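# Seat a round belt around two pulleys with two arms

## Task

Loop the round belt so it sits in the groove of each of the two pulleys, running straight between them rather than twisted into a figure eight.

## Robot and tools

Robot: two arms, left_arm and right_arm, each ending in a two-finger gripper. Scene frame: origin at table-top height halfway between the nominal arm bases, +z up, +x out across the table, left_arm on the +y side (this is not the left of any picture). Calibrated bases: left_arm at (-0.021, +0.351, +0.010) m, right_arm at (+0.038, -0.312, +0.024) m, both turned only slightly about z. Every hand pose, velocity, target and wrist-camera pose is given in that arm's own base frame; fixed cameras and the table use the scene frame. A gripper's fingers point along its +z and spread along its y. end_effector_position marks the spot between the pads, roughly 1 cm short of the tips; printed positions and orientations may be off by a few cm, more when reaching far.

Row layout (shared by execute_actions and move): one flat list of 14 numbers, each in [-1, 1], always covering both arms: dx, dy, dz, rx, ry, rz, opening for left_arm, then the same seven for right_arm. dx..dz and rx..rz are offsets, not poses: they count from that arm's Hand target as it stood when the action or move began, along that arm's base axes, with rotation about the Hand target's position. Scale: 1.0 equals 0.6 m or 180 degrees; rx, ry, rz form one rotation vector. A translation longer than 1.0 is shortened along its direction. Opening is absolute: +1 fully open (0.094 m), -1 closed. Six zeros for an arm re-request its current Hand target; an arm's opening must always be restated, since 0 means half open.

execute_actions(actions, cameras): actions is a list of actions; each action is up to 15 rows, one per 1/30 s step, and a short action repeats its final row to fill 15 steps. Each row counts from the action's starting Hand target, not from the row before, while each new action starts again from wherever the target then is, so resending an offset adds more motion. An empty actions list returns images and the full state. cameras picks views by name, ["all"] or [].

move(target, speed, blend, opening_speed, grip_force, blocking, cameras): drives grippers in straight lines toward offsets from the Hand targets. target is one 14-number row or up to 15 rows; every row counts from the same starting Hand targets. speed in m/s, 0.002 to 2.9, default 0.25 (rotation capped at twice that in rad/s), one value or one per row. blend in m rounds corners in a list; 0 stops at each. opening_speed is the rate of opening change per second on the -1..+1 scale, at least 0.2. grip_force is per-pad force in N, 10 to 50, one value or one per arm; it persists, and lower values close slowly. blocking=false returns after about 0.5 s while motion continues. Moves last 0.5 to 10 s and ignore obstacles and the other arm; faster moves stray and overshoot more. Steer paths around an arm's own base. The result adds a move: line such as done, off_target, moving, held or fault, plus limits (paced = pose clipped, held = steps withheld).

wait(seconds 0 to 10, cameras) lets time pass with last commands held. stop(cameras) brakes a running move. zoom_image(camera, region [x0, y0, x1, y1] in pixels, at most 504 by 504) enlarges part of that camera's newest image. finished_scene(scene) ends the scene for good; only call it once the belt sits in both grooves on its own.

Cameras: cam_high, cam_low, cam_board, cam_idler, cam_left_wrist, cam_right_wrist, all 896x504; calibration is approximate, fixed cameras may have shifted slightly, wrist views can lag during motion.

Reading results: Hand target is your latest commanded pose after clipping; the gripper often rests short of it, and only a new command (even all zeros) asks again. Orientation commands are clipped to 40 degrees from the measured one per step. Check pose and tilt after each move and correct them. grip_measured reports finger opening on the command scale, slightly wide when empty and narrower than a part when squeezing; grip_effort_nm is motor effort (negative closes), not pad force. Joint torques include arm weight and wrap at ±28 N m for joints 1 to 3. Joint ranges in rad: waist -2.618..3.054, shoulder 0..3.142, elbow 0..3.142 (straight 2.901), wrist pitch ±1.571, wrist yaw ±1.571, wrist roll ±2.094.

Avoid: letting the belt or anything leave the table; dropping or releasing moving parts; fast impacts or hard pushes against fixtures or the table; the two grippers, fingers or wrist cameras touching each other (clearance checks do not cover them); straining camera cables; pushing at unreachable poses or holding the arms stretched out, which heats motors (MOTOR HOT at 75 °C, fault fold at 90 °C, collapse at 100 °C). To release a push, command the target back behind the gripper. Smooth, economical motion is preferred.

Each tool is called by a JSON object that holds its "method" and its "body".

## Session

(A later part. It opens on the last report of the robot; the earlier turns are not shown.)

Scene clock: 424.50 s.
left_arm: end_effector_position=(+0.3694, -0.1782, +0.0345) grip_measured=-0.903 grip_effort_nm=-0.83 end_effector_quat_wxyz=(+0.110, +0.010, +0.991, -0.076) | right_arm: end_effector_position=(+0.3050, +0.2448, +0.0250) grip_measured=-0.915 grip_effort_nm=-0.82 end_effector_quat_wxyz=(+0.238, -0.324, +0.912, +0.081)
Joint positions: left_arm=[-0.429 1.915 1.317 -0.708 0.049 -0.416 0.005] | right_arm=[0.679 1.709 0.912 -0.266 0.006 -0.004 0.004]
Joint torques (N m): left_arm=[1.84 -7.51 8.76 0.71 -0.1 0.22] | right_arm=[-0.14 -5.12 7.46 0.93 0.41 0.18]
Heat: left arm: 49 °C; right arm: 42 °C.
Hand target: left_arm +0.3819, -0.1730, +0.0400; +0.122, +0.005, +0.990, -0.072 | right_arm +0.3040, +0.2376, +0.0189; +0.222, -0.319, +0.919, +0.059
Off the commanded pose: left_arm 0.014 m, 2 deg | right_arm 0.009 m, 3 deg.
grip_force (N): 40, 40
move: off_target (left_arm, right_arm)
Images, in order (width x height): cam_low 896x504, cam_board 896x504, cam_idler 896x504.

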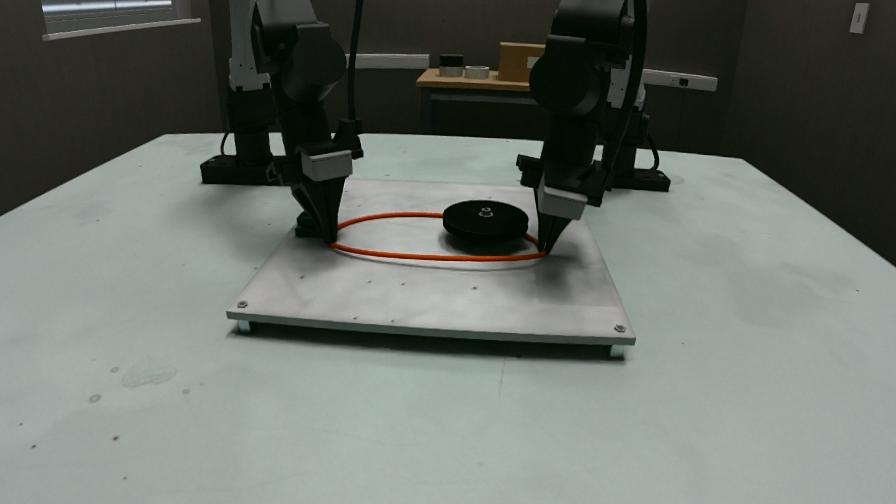

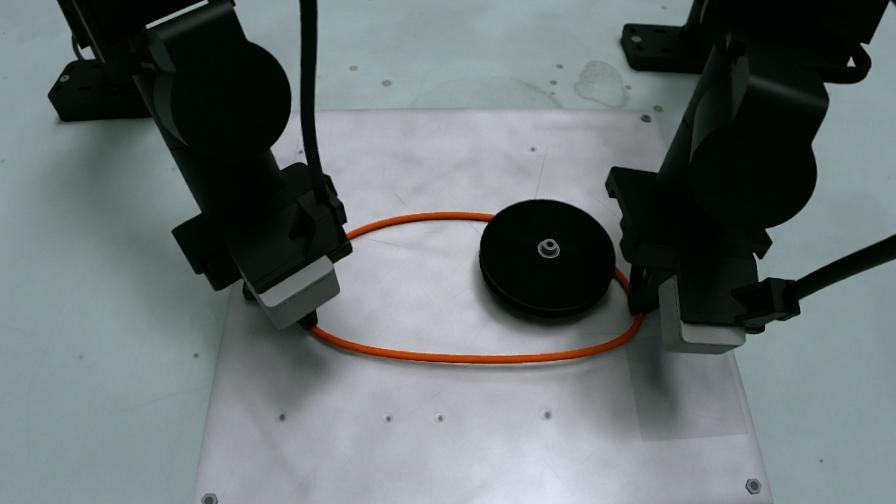

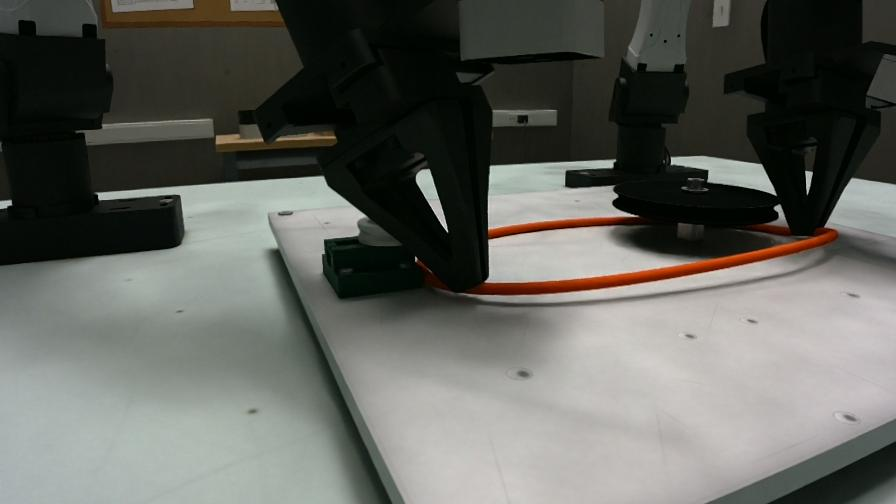

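{"method": "move", "body": {"target": [[0.0,0.0,0.02,0,0,0,-1,-0.0,0.0,0.03,0,0,0.0,-1],[-0.02,0.0,0.025,0,0,0,-1,-0.0,-0.05,0.03,0,0,0.0,-1]], "speed": 0.1, "cameras": ["cam_idler","cam_low","cam_board"]}}

{"method": "zoom_image", "body": {"camera": "cam_idler", "region": [350, 130, 810, 290]}}

{"method": "zoom_image", "body": {"camera": "cam_low", "region": [280, 130, 600, 310]}}

Scene clock: 427.10 s.
left_arm: end_effector_position=(+0.3694, -0.1813, +0.0429) grip_measured=-0.903 grip_effort_nm=-0.83 end_effector_quat_wxyz=(+0.107, +0.012, +0.991, -0.082) | right_arm: end_effector_position=(+0.3092, +0.2312, +0.0430) grip_measured=-0.915 grip_effort_nm=-0.82 end_effector_quat_wxyz=(+0.240, -0.328, +0.909, +0.088)
Joint positions: left_arm=[-0.43 1.91 1.346 -0.744 0.062 -0.414 0.005] | right_arm=[0.627 1.649 0.922 -0.327 -0.034 -0.056 0.004]
Joint torques (N m): left_arm=[0.69 -11.7 5.26 0.64 -0.27 0.05] | right_arm=[-2.22 -7.88 4.42 0.84 0.41 -0.02]
Heat: left arm: 49 °C; right arm: 41 °C.
Hand target: left_arm +0.3700, -0.1729, +0.0550; +0.122, +0.005, +0.990, -0.071 | right_arm +0.3040, +0.2076, +0.0369; +0.222, -0.319, +0.919, +0.059
Off the commanded pose: left_arm 0.015 m, 2 deg | right_arm 0.025 m, 4 deg.
grip_force (N): 40, 40
move: off_target (left_arm, right_arm)
Images, in order (width x height): cam_low 896x504, cam_board 896x504, cam_idler 896x504.

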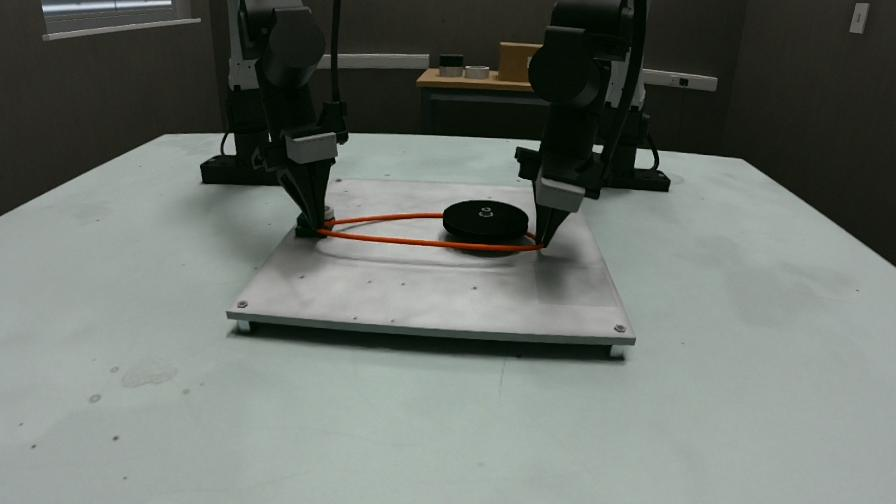

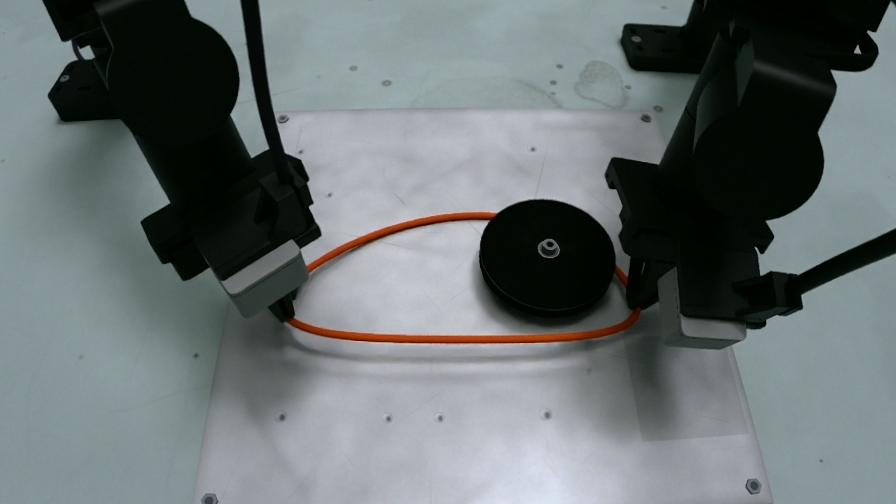

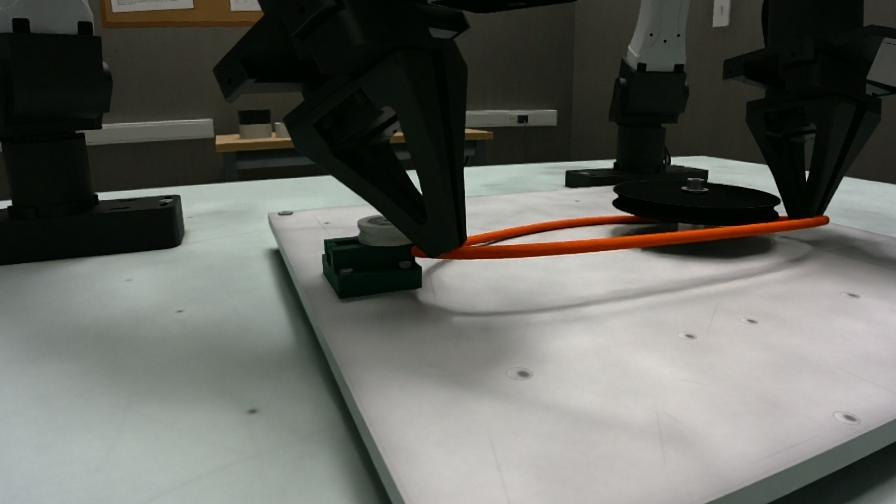

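Scaled by 1.096 from the camera's 896x504 image, which has a finer 1280x720 frame.

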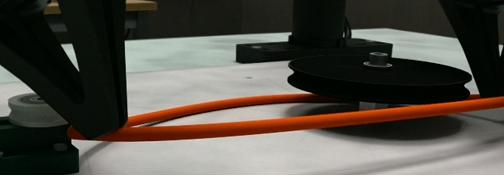

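Scaled by 1.575 from the camera's 896x504 image, which has a finer 1280x720 frame.

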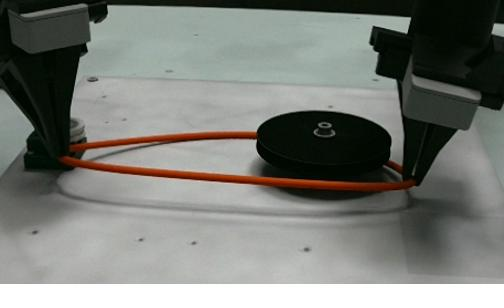

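{"method": "move", "body": {"target": [[-0.06,0.0,-0.01,0,0,0.08,-1,0.03,0.115,0.01,0,0,0.0,-1],[-0.125,0.02,0.0,0,0,0.17,-1,0.03,0.115,0.05,0,0,0.0,-1]], "speed": 0.12, "cameras": ["cam_idler","cam_low","cam_board"]}}

{"method": "zoom_image", "body": {"camera": "cam_idler", "region": [500, 130, 860, 290]}}

{"method": "zoom_image", "body": {"camera": "cam_low", "region": [330, 130, 650, 310]}}

Scene clock: 431.87 s.
left_arm: end_effector_position=(+0.3019, -0.1716, +0.0503) grip_measured=-0.903 grip_effort_nm=-0.83 end_effector_quat_wxyz=(+0.130, -0.246, +0.959, -0.055) | right_arm: end_effector_position=(+0.3176, +0.2795, +0.0539) grip_measured=-0.915 grip_effort_nm=-0.82 end_effector_quat_wxyz=(+0.213, -0.328, +0.918, +0.067)
Joint positions: left_arm=[-0.575 1.673 1.08 -0.72 -0.116 -1.063 0.005] | right_arm=[0.738 1.804 1.185 -0.503 0.04 0.043 0.004]
Joint torques (N m): left_arm=[-0.25 -9.16 4.64 0.38 -0.46 -0.14] | right_arm=[-0.53 -9.11 8.21 0.89 0.31 0.22]
Heat: left arm: 49 °C; right arm: 41 °C.
Hand target: left_arm +0.2948, -0.1609, +0.0549; +0.136, -0.256, +0.956, -0.037 | right_arm +0.3220, +0.2767, +0.0669; +0.222, -0.319, +0.919, +0.059
Off the commanded pose: left_arm 0.014 m, 3 deg | right_arm 0.014 m, 2 deg.
grip_force (N): 40, 40
move: off_target (left_arm, right_arm)
Images, in order (width x height): cam_low 896x504, cam_board 896x504, cam_idler 896x504.

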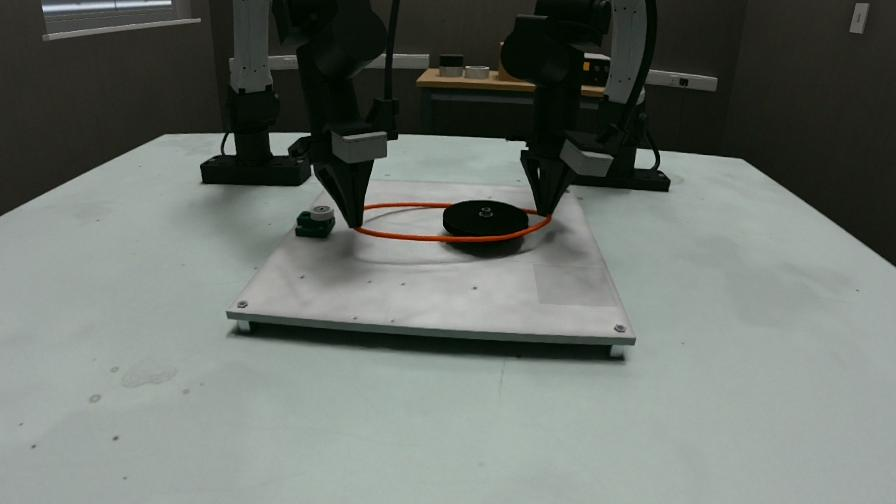

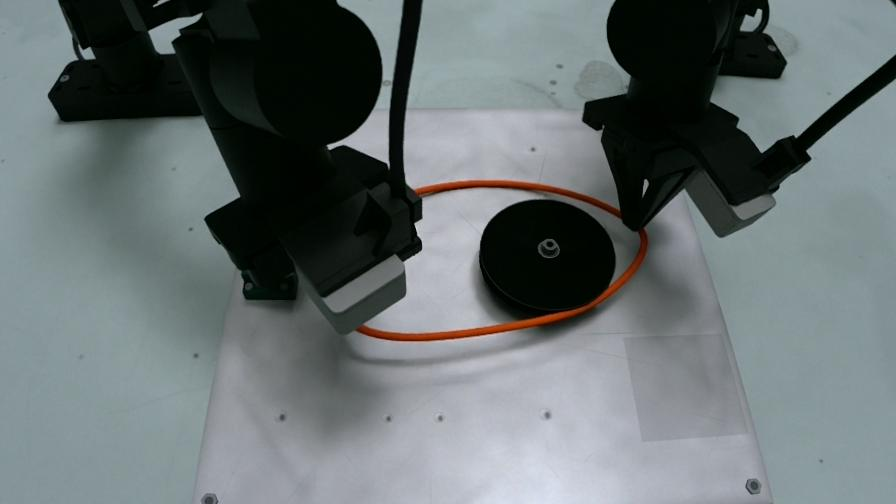

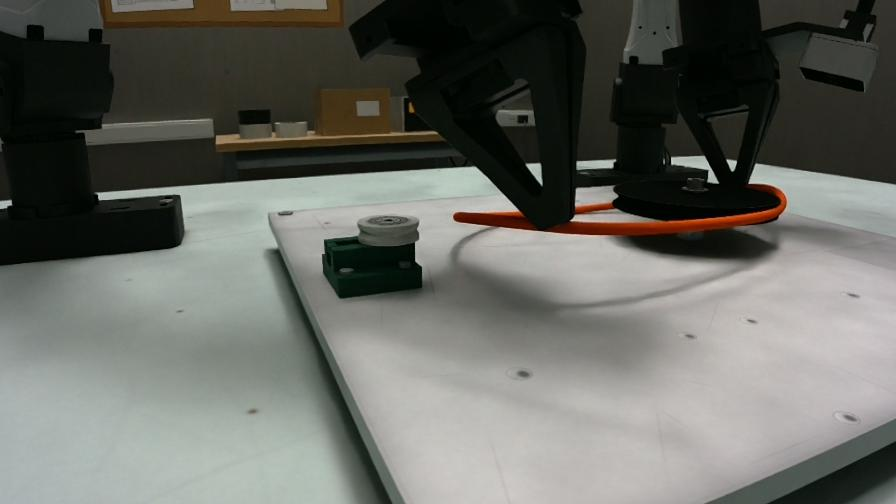

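Scaled by 1.400 from the camera's 896x504 image, which has a finer 1280x720 frame.

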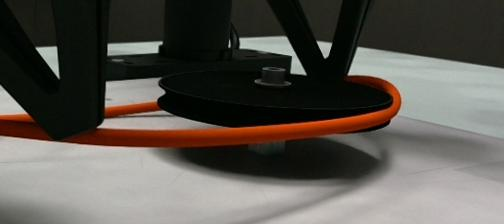

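Scaled by 1.575 from the camera's 896x504 image, which has a finer 1280x720 frame.

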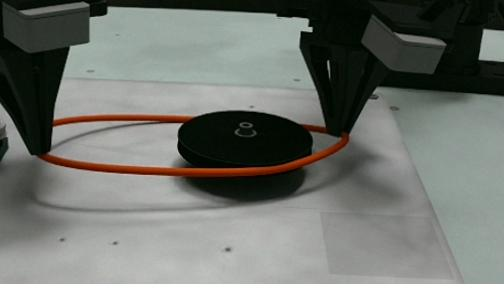

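{"method": "move", "body": {"target": [[-0.01,0.01,-0.005,0,0,0.0,-1,-0.01,-0.06,-0.01,0,0,0.0,-1],[-0.01,0.01,-0.005,0,0,0.0,-1,-0.02,-0.10,-0.02,0,0,0.0,-1]], "speed": 0.1, "blend": 0.01, "cameras": ["cam_idler","cam_low","cam_board"]}}

{"method": "zoom_image", "body": {"camera": "cam_idler", "region": [400, 130, 860, 290]}}

{"method": "zoom_image", "body": {"camera": "cam_low", "region": [280, 130, 600, 310]}}

Scene clock: 434.17 s.
left_arm: end_effector_position=(+0.3151, -0.1801, +0.0571) grip_measured=-0.903 grip_effort_nm=-0.83 end_effector_quat_wxyz=(+0.162, -0.248, +0.951, -0.089) | right_arm: end_effector_position=(+0.3064, +0.2527, +0.0606) grip_measured=-0.915 grip_effort_nm=-0.83 end_effector_quat_wxyz=(+0.233, -0.343, +0.903, +0.112)
Joint positions: left_arm=[-0.575 1.649 1.052 -0.621 -0.116 -1.063 0.005] | right_arm=[0.656 1.659 1.007 -0.401 -0.076 -0.049 0.004]
Joint torques (N m): left_arm=[0.27 -8.87 4.14 -0.26 -0.44 -0.05] | right_arm=[-3.56 -8.51 4.56 0.77 0.89 0.08]
Heat: left arm: 49 °C; right arm: 41 °C.
Hand target: left_arm +0.2888, -0.1549, +0.0519; +0.136, -0.257, +0.956, -0.037 | right_arm +0.3100, +0.2167, +0.0549; +0.222, -0.319, +0.919, +0.059
Off the commanded pose: left_arm 0.037 m, 7 deg | right_arm 0.037 m, 7 deg.
grip_force (N): 40, 40
move: off_target (left_arm, right_arm)
Images, in order (width x height): cam_low 896x504, cam_board 896x504, cam_idler 896x504.

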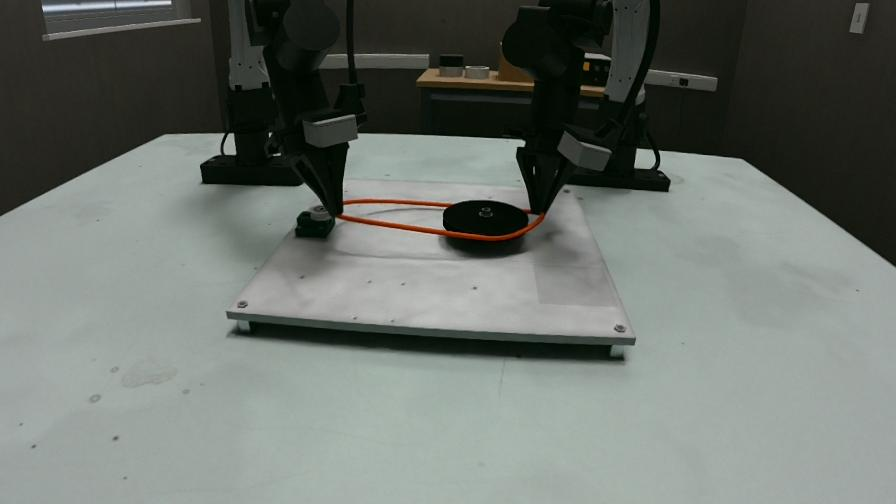

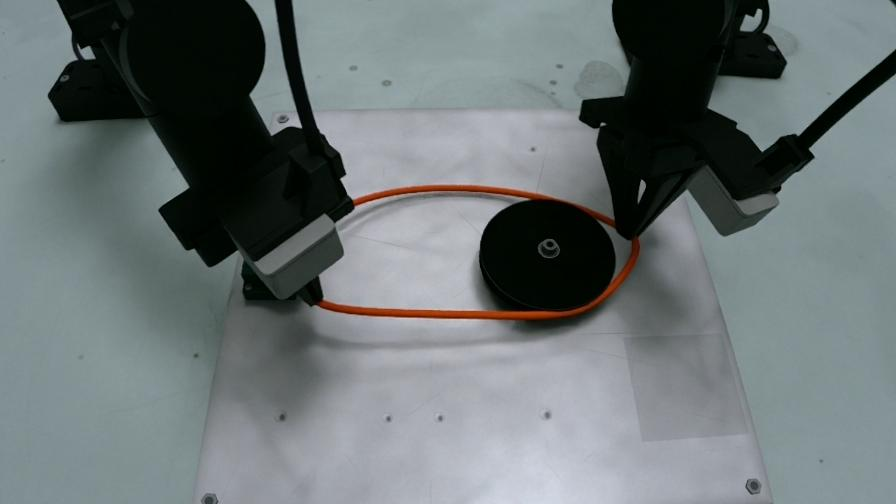

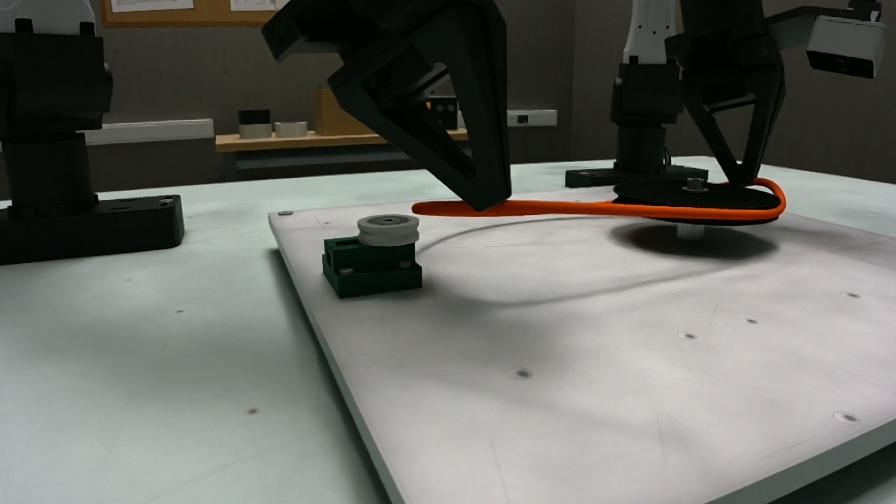

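Scaled by 1.096 from the camera's 896x504 image, which has a finer 1280x720 frame.

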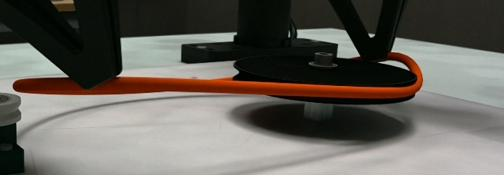

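Scaled by 1.575 from the camera's 896x504 image, which has a finer 1280x720 frame.

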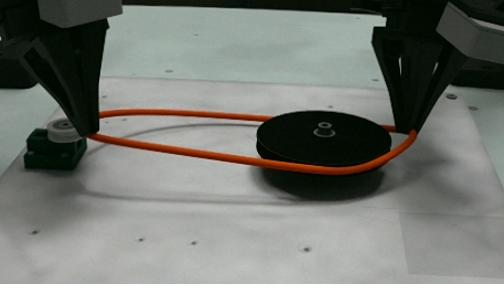

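{"method": "move", "body": {"target": [[0.04,-0.05,-0.01,0,0,-0.04,-1,-0.01,-0.05,-0.01,0,0,0.0,-1],[0.05,-0.055,-0.02,0,0,-0.06,-1,-0.02,-0.08,-0.02,0,0,0.0,-1]], "speed": 0.08, "blend": 0.01, "cameras": ["cam_idler","cam_low","cam_board"]}}

{"method": "zoom_image", "body": {"camera": "cam_idler", "region": [400, 130, 860, 290]}}

{"method": "zoom_image", "body": {"camera": "cam_low", "region": [280, 130, 600, 310]}}

Scene clock: 436.67 s.
left_arm: end_effector_position=(+0.3341, -0.1877, +0.0520) grip_measured=-0.904 grip_effort_nm=-0.83 end_effector_quat_wxyz=(+0.173, -0.163, +0.970, -0.059) | right_arm: end_effector_position=(+0.2961, +0.2266, +0.0617) grip_measured=-0.916 grip_effort_nm=-0.83 end_effector_quat_wxyz=(+0.256, -0.360, +0.884, +0.151)
Joint positions: left_arm=[-0.577 1.741 1.138 -0.628 -0.145 -0.886 0.005] | right_arm=[0.56 1.54 0.847 -0.305 -0.201 -0.154 0.004]
Joint torques (N m): left_arm=[-0.44 -5.18 6.61 0.3 0.32 -0.11] | right_arm=[-5.38 -7.41 3.99 0.33 1.58 0]
Heat: left arm: 49 °C; right arm: 41 °C.
Hand target: left_arm +0.3189, -0.1880, +0.0400; +0.132, -0.165, +0.976, -0.049 | right_arm +0.2979, +0.1686, +0.0429; +0.222, -0.319, +0.919, +0.059
Off the commanded pose: left_arm 0.019 m, 5 deg | right_arm 0.061 m, 13 deg.
grip_force (N): 40, 40
move: off_target (left_arm, right_arm)
Images, in order (width x height): cam_low 896x504, cam_board 896x504, cam_idler 896x504.

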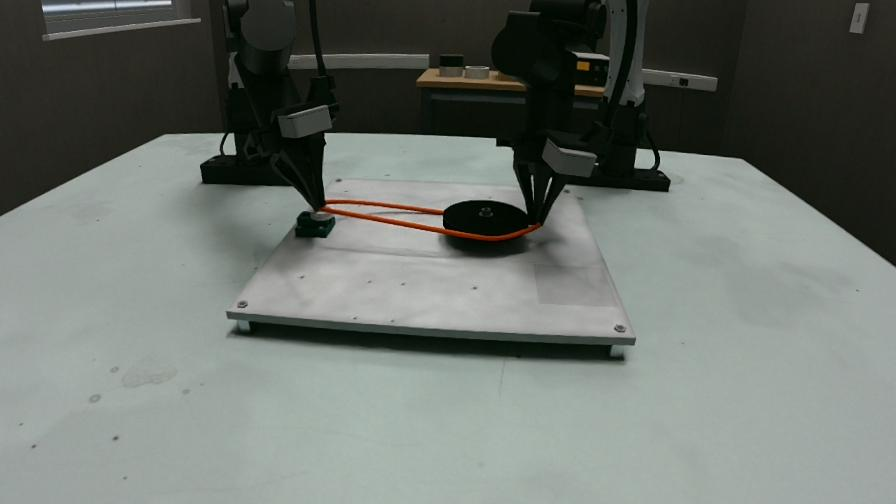

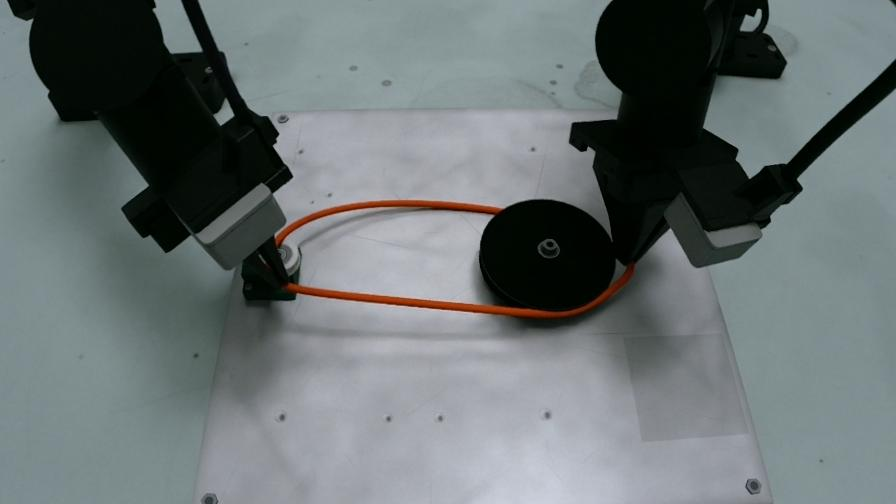

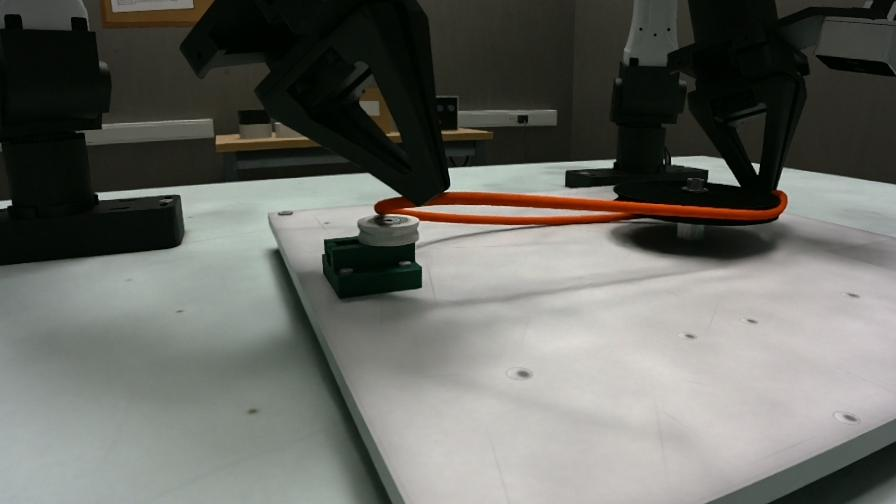

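Scaled by 1.096 from the camera's 896x504 image, which has a finer 1280x720 frame.

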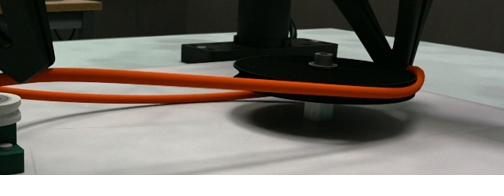

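Scaled by 1.575 from the camera's 896x504 image, which has a finer 1280x720 frame.

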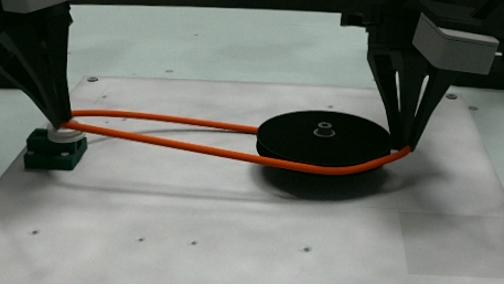

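{"method": "move", "body": {"target": [[0.01,-0.0,0,0,0,-0.03,-1,0.0,-0.04,0.0,0,0,0.2,-1]], "speed": 0.08, "cameras": ["cam_idler","cam_low","cam_board"]}}

{"method": "zoom_image", "body": {"camera": "cam_idler", "region": [330, 130, 790, 290]}}

{"method": "zoom_image", "body": {"camera": "cam_low", "region": [280, 130, 600, 310]}}

Scene clock: 442.33 s.
left_arm: end_effector_position=(+0.3221, -0.1851, +0.0390) grip_measured=-0.904 grip_effort_nm=-0.83 end_effector_quat_wxyz=(+0.130, -0.123, +0.983, -0.051) | right_arm: end_effector_position=(+0.2920, +0.1424, +0.0382) grip_measured=-0.990 grip_effort_nm=-0.52 end_effector_quat_wxyz=(+0.187, -0.586, +0.779, +0.119)
Joint positions: left_arm=[-0.562 1.769 1.144 -0.678 -0.086 -0.799 0.004] | right_arm=[0.265 1.603 0.907 -0.601 -0.359 -0.976 0]
Joint torques (N m): left_arm=[0.28 -6.65 6.93 0.76 0.07 0.2] | right_arm=[-0.84 -4.7 7.92 0.79 -0.43 0.02]
Motor temperatures (°C): left_arm=[27 47 36 31 26 25 29] | right_arm=[27 41 34 34 25 27 28]
Heat: left arm: 47 °C; right arm: 41 °C.
Hand target: left_arm +0.3249, -0.1880, +0.0400; +0.130, -0.119, +0.983, -0.056 | right_arm +0.2980, +0.1447, +0.0429; +0.193, -0.588, +0.776, +0.124
Off the commanded pose: left_arm 0.004 m, 1 deg | right_arm 0.008 m, 1 deg.
grip_force (N): 40, 40
move: done
Images, in order (width x height): cam_low 896x504, cam_board 896x504, cam_idler 896x504.

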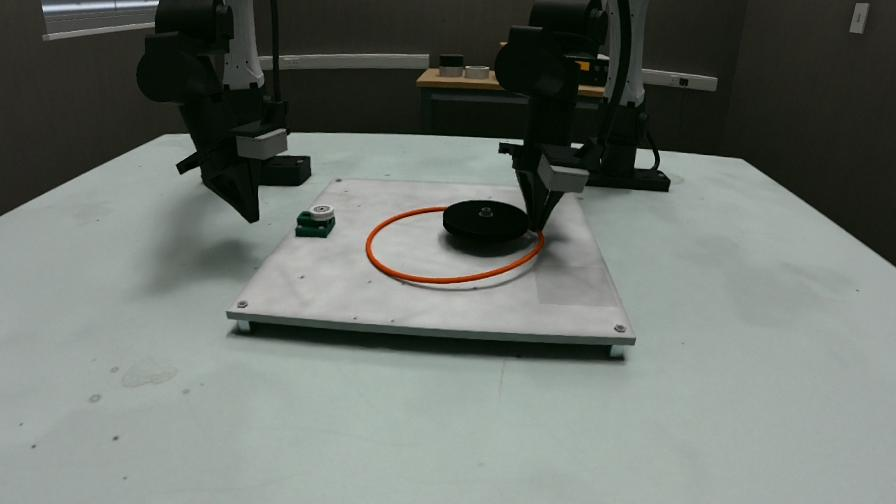

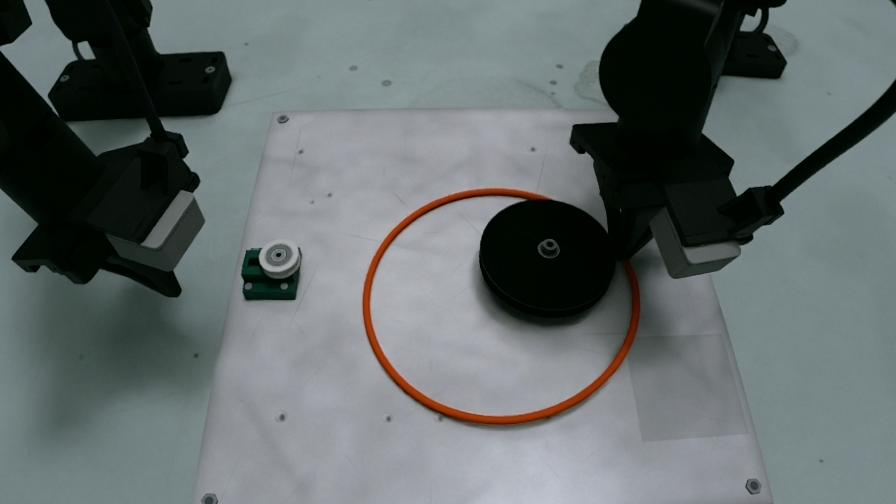

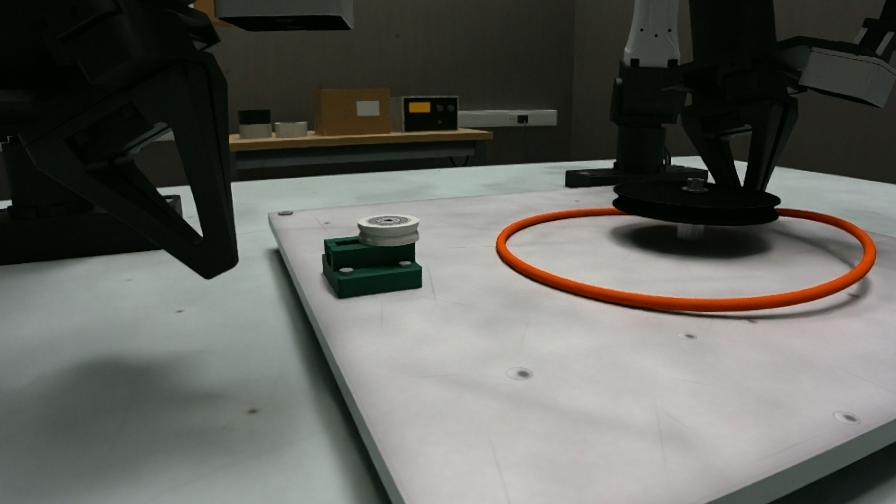

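Scaled by 1.096 from the camera's 896x504 image, which has a finer 1280x720 frame.

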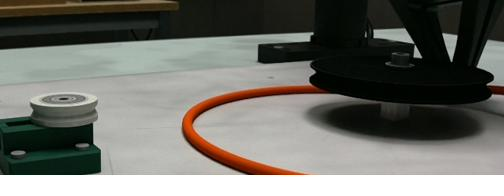

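Scaled by 1.575 from the camera's 896x504 image, which has a finer 1280x720 frame.

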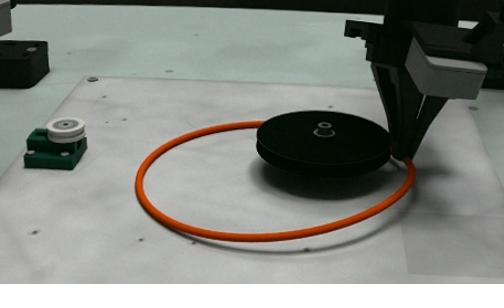

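{"method": "move", "body": {"target": [[0,0,0,0,0,0,-1,0.0,-0.0,0.12,0,0,0,-0.3],[0,0,0,0,0,0,-1,0.055,0.245,0.10,-0.104,0.111,-0.289,-0.3]], "speed": 0.25, "blend": [0.02,0], "cameras": ["cam_right_wrist","cam_board"]}}

Scene clock: 448.43 s.
left_arm: end_effector_position=(+0.3221, -0.1851, +0.0390) grip_measured=-0.904 grip_effort_nm=-0.83 end_effector_quat_wxyz=(+0.130, -0.123, +0.983, -0.051) | right_arm: end_effector_position=(+0.3282, +0.2907, +0.1035) grip_measured=-0.302 grip_effort_nm=0.11 end_effector_quat_wxyz=(-0.001, -0.187, +0.982, +0.009)
Joint positions: left_arm=[-0.562 1.769 1.144 -0.678 -0.086 -0.799 0.004] | right_arm=[0.718 2.254 2.146 -1.456 -0.016 0.342 0.033]
Joint torques (N m): left_arm=[0.28 -6.64 6.93 0.76 0.07 0.19] | right_arm=[0.08 -8.85 7.98 0.15 0.22 0.23]
Heat: left arm: 46 °C; right arm: 40 °C.
Hand target: left_arm +0.3249, -0.1880, +0.0400; +0.130, -0.119, +0.983, -0.056 | right_arm +0.3310, +0.2916, +0.1029; +0.001, -0.185, +0.983, +0.001
Off the commanded pose: left_arm 0.004 m, 1 deg | right_arm 0.003 m, 1 deg.
grip_force (N): 40, 40
move: done
camera_calibration:
cam_right_wrist: T_world_to_cam=[[0.368859, -0.929372, -0.0145043, 0.152554], [-0.842295, -0.340816, 0.417593, 0.371095], [-0.393043, -0.141816, -0.908518, 0.35519], [0, 0, 0, 1]] pos_world=[0.395905, 0.318626, 0.169942]
Images, in order (width x height): cam_board 896x504, cam_right_wrist 896x504.

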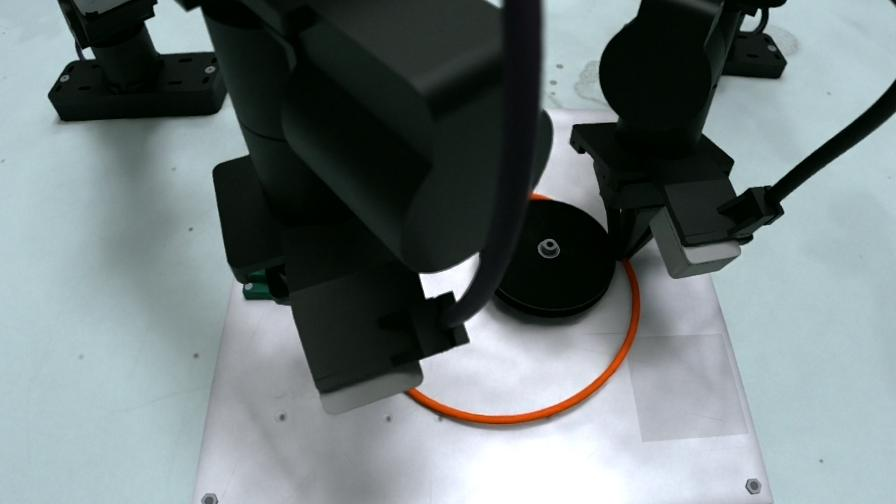

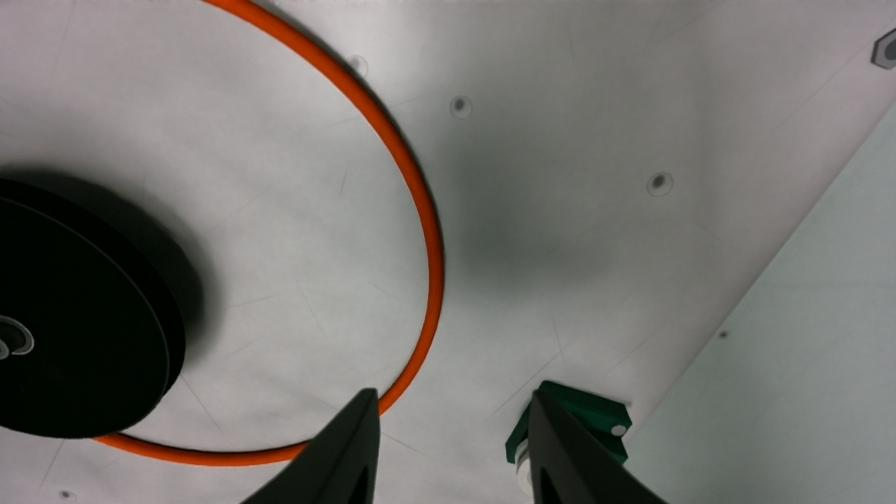

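{"method": "move", "body": {"target": [[0,0,0,0,0,0,-1,-0.004,0.012,-0.152,0,0,0,-0.3],[0,0,0,0,0,0,-1,-0.004,0.012,-0.152,0,0,0,-1]], "speed": 0.15, "opening_speed": 0.6, "cameras": ["cam_right_wrist"]}}

Scene clock: 451.93 s.
left_arm: end_effector_position=(+0.3220, -0.1853, +0.0390) grip_measured=-0.904 grip_effort_nm=-0.83 end_effector_quat_wxyz=(+0.130, -0.123, +0.983, -0.051) | right_arm: end_effector_position=(+0.3304, +0.2981, +0.0220) grip_measured=-0.898 grip_effort_nm=-0.77 end_effector_quat_wxyz=(+0.004, -0.185, +0.983, +0.007)
Joint positions: left_arm=[-0.562 1.769 1.144 -0.678 -0.085 -0.799 0.004] | right_arm=[0.731 2.284 1.872 -1.144 -0.008 0.359 0.005]
Joint torques (N m): left_arm=[0.29 -6.64 6.93 0.76 0.06 0.2] | right_arm=[0.47 -9.25 4.97 0.5 0.19 0.15]
Heat: left arm: 45 °C; right arm: 40 °C.
Hand target: left_arm +0.3249, -0.1880, +0.0400; +0.130, -0.119, +0.983, -0.056 | right_arm +0.3285, +0.2988, +0.0116; +0.001, -0.185, +0.983, +0.001
Off the commanded pose: left_arm 0.004 m, 1 deg | right_arm 0.010 m, 1 deg.
grip_force (N): 40, 40
move: done; target 2's new opening was sent with right_arm's hand 0.011 m and 1 deg from that target
camera_calibration:
cam_right_wrist: T_world_to_cam=[[0.364652, -0.931096, -0.00949929, 0.159273], [-0.848506, -0.336473, 0.408441, 0.410497], [-0.383494, -0.140878, -0.912735, 0.279707], [0, 0, 0, 1]] pos_world=[0.397495, 0.325824, 0.0891478]
Images, in order (width x height): cam_right_wrist 896x504.

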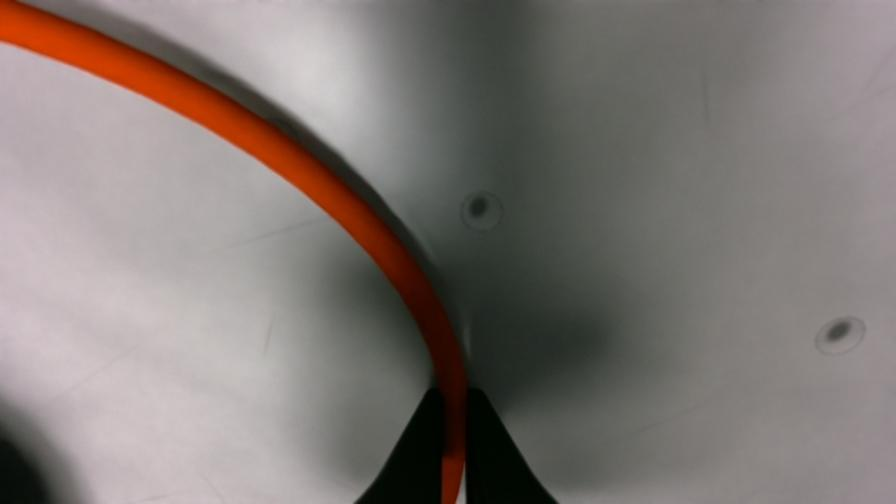

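{"method": "move", "body": {"target": [[0,0.01,0.008,0,0.07,0,-1,-0.04,0.0,0.042,0,0,-0.04,-1],[0.01,0.01,0.016,0,0.07,0.0,-1,-0.11,-0.03,0.042,0,0,-0.11,-1]], "speed": 0.15, "blend": [0.02,0], "cameras": ["cam_idler","cam_low","cam_board"]}}

{"method": "zoom_image", "body": {"camera": "cam_idler", "region": [400, 130, 860, 290]}}

{"method": "zoom_image", "body": {"camera": "cam_low", "region": [330, 130, 650, 310]}}

Scene clock: 455.30 s.
left_arm: end_effector_position=(+0.3220, -0.1797, +0.0429) grip_measured=-0.904 grip_effort_nm=-0.83 end_effector_quat_wxyz=(+0.015, -0.124, +0.992, -0.033) | right_arm: end_effector_position=(+0.2635, +0.2790, +0.0280) grip_measured=-0.900 grip_effort_nm=-0.83 end_effector_quat_wxyz=(-0.009, -0.017, +1.000, -0.009)
Joint positions: left_arm=[-0.492 1.922 1.397 -0.982 0.036 -0.741 0.004] | right_arm=[0.814 2.074 1.558 -1.08 0 0.781 0.005]
Joint torques (N m): left_arm=[1.05 -7.66 8.75 0.3 0.13 0.19] | right_arm=[0.38 -11.92 4.81 0.33 0.11 0.26]
Heat: left arm: 45 °C; right arm: 41 °C.
Hand target: left_arm +0.3309, -0.1820, +0.0496; +0.021, -0.124, +0.991, -0.042 | right_arm +0.2626, +0.2809, +0.0369; +0.001, -0.013, +1.000, +0.001
Off the commanded pose: left_arm 0.011 m, 1 deg | right_arm 0.009 m, 2 deg.
grip_force (N): 40, 40
move: off_target (left_arm)
Images, in order (width x height): cam_low 896x504, cam_board 896x504, cam_idler 896x504.

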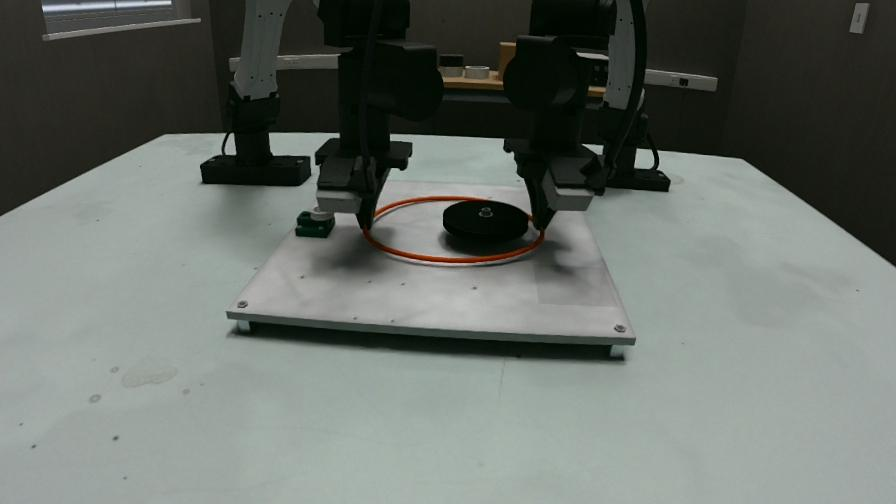

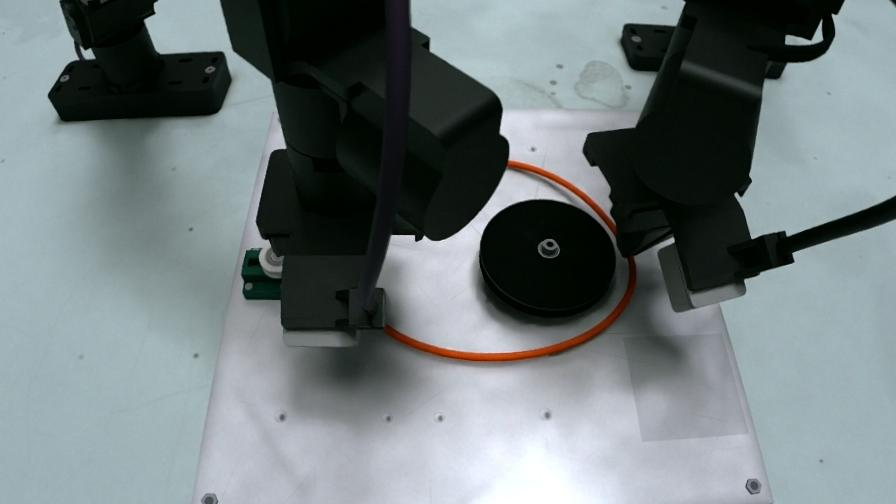

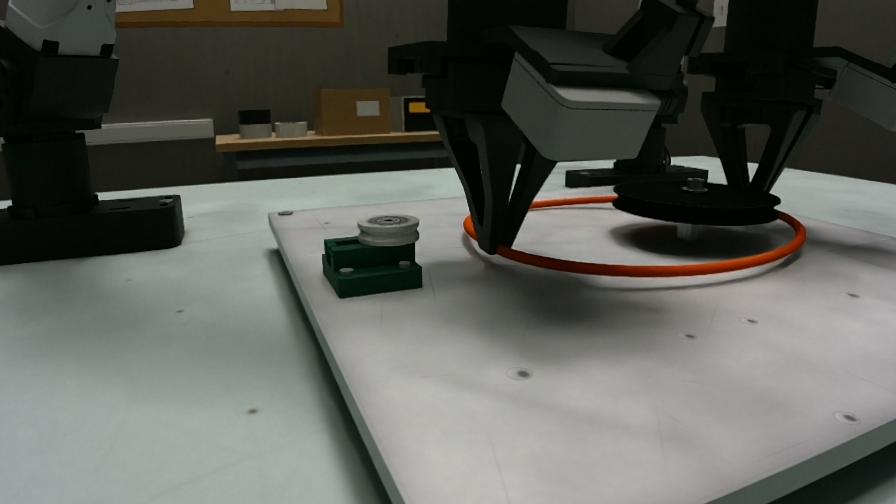

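Scaled by 1.096 from the camera's 896x504 image, which has a finer 1280x720 frame.

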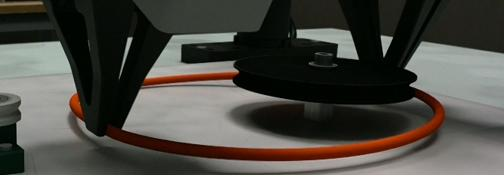

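Scaled by 1.575 from the camera's 896x504 image, which has a finer 1280x720 frame.

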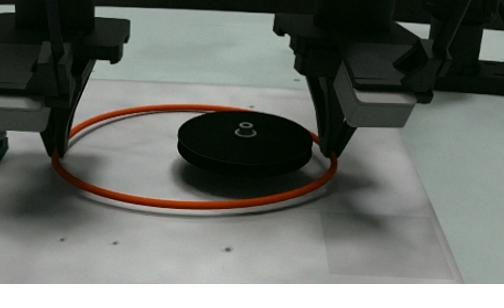

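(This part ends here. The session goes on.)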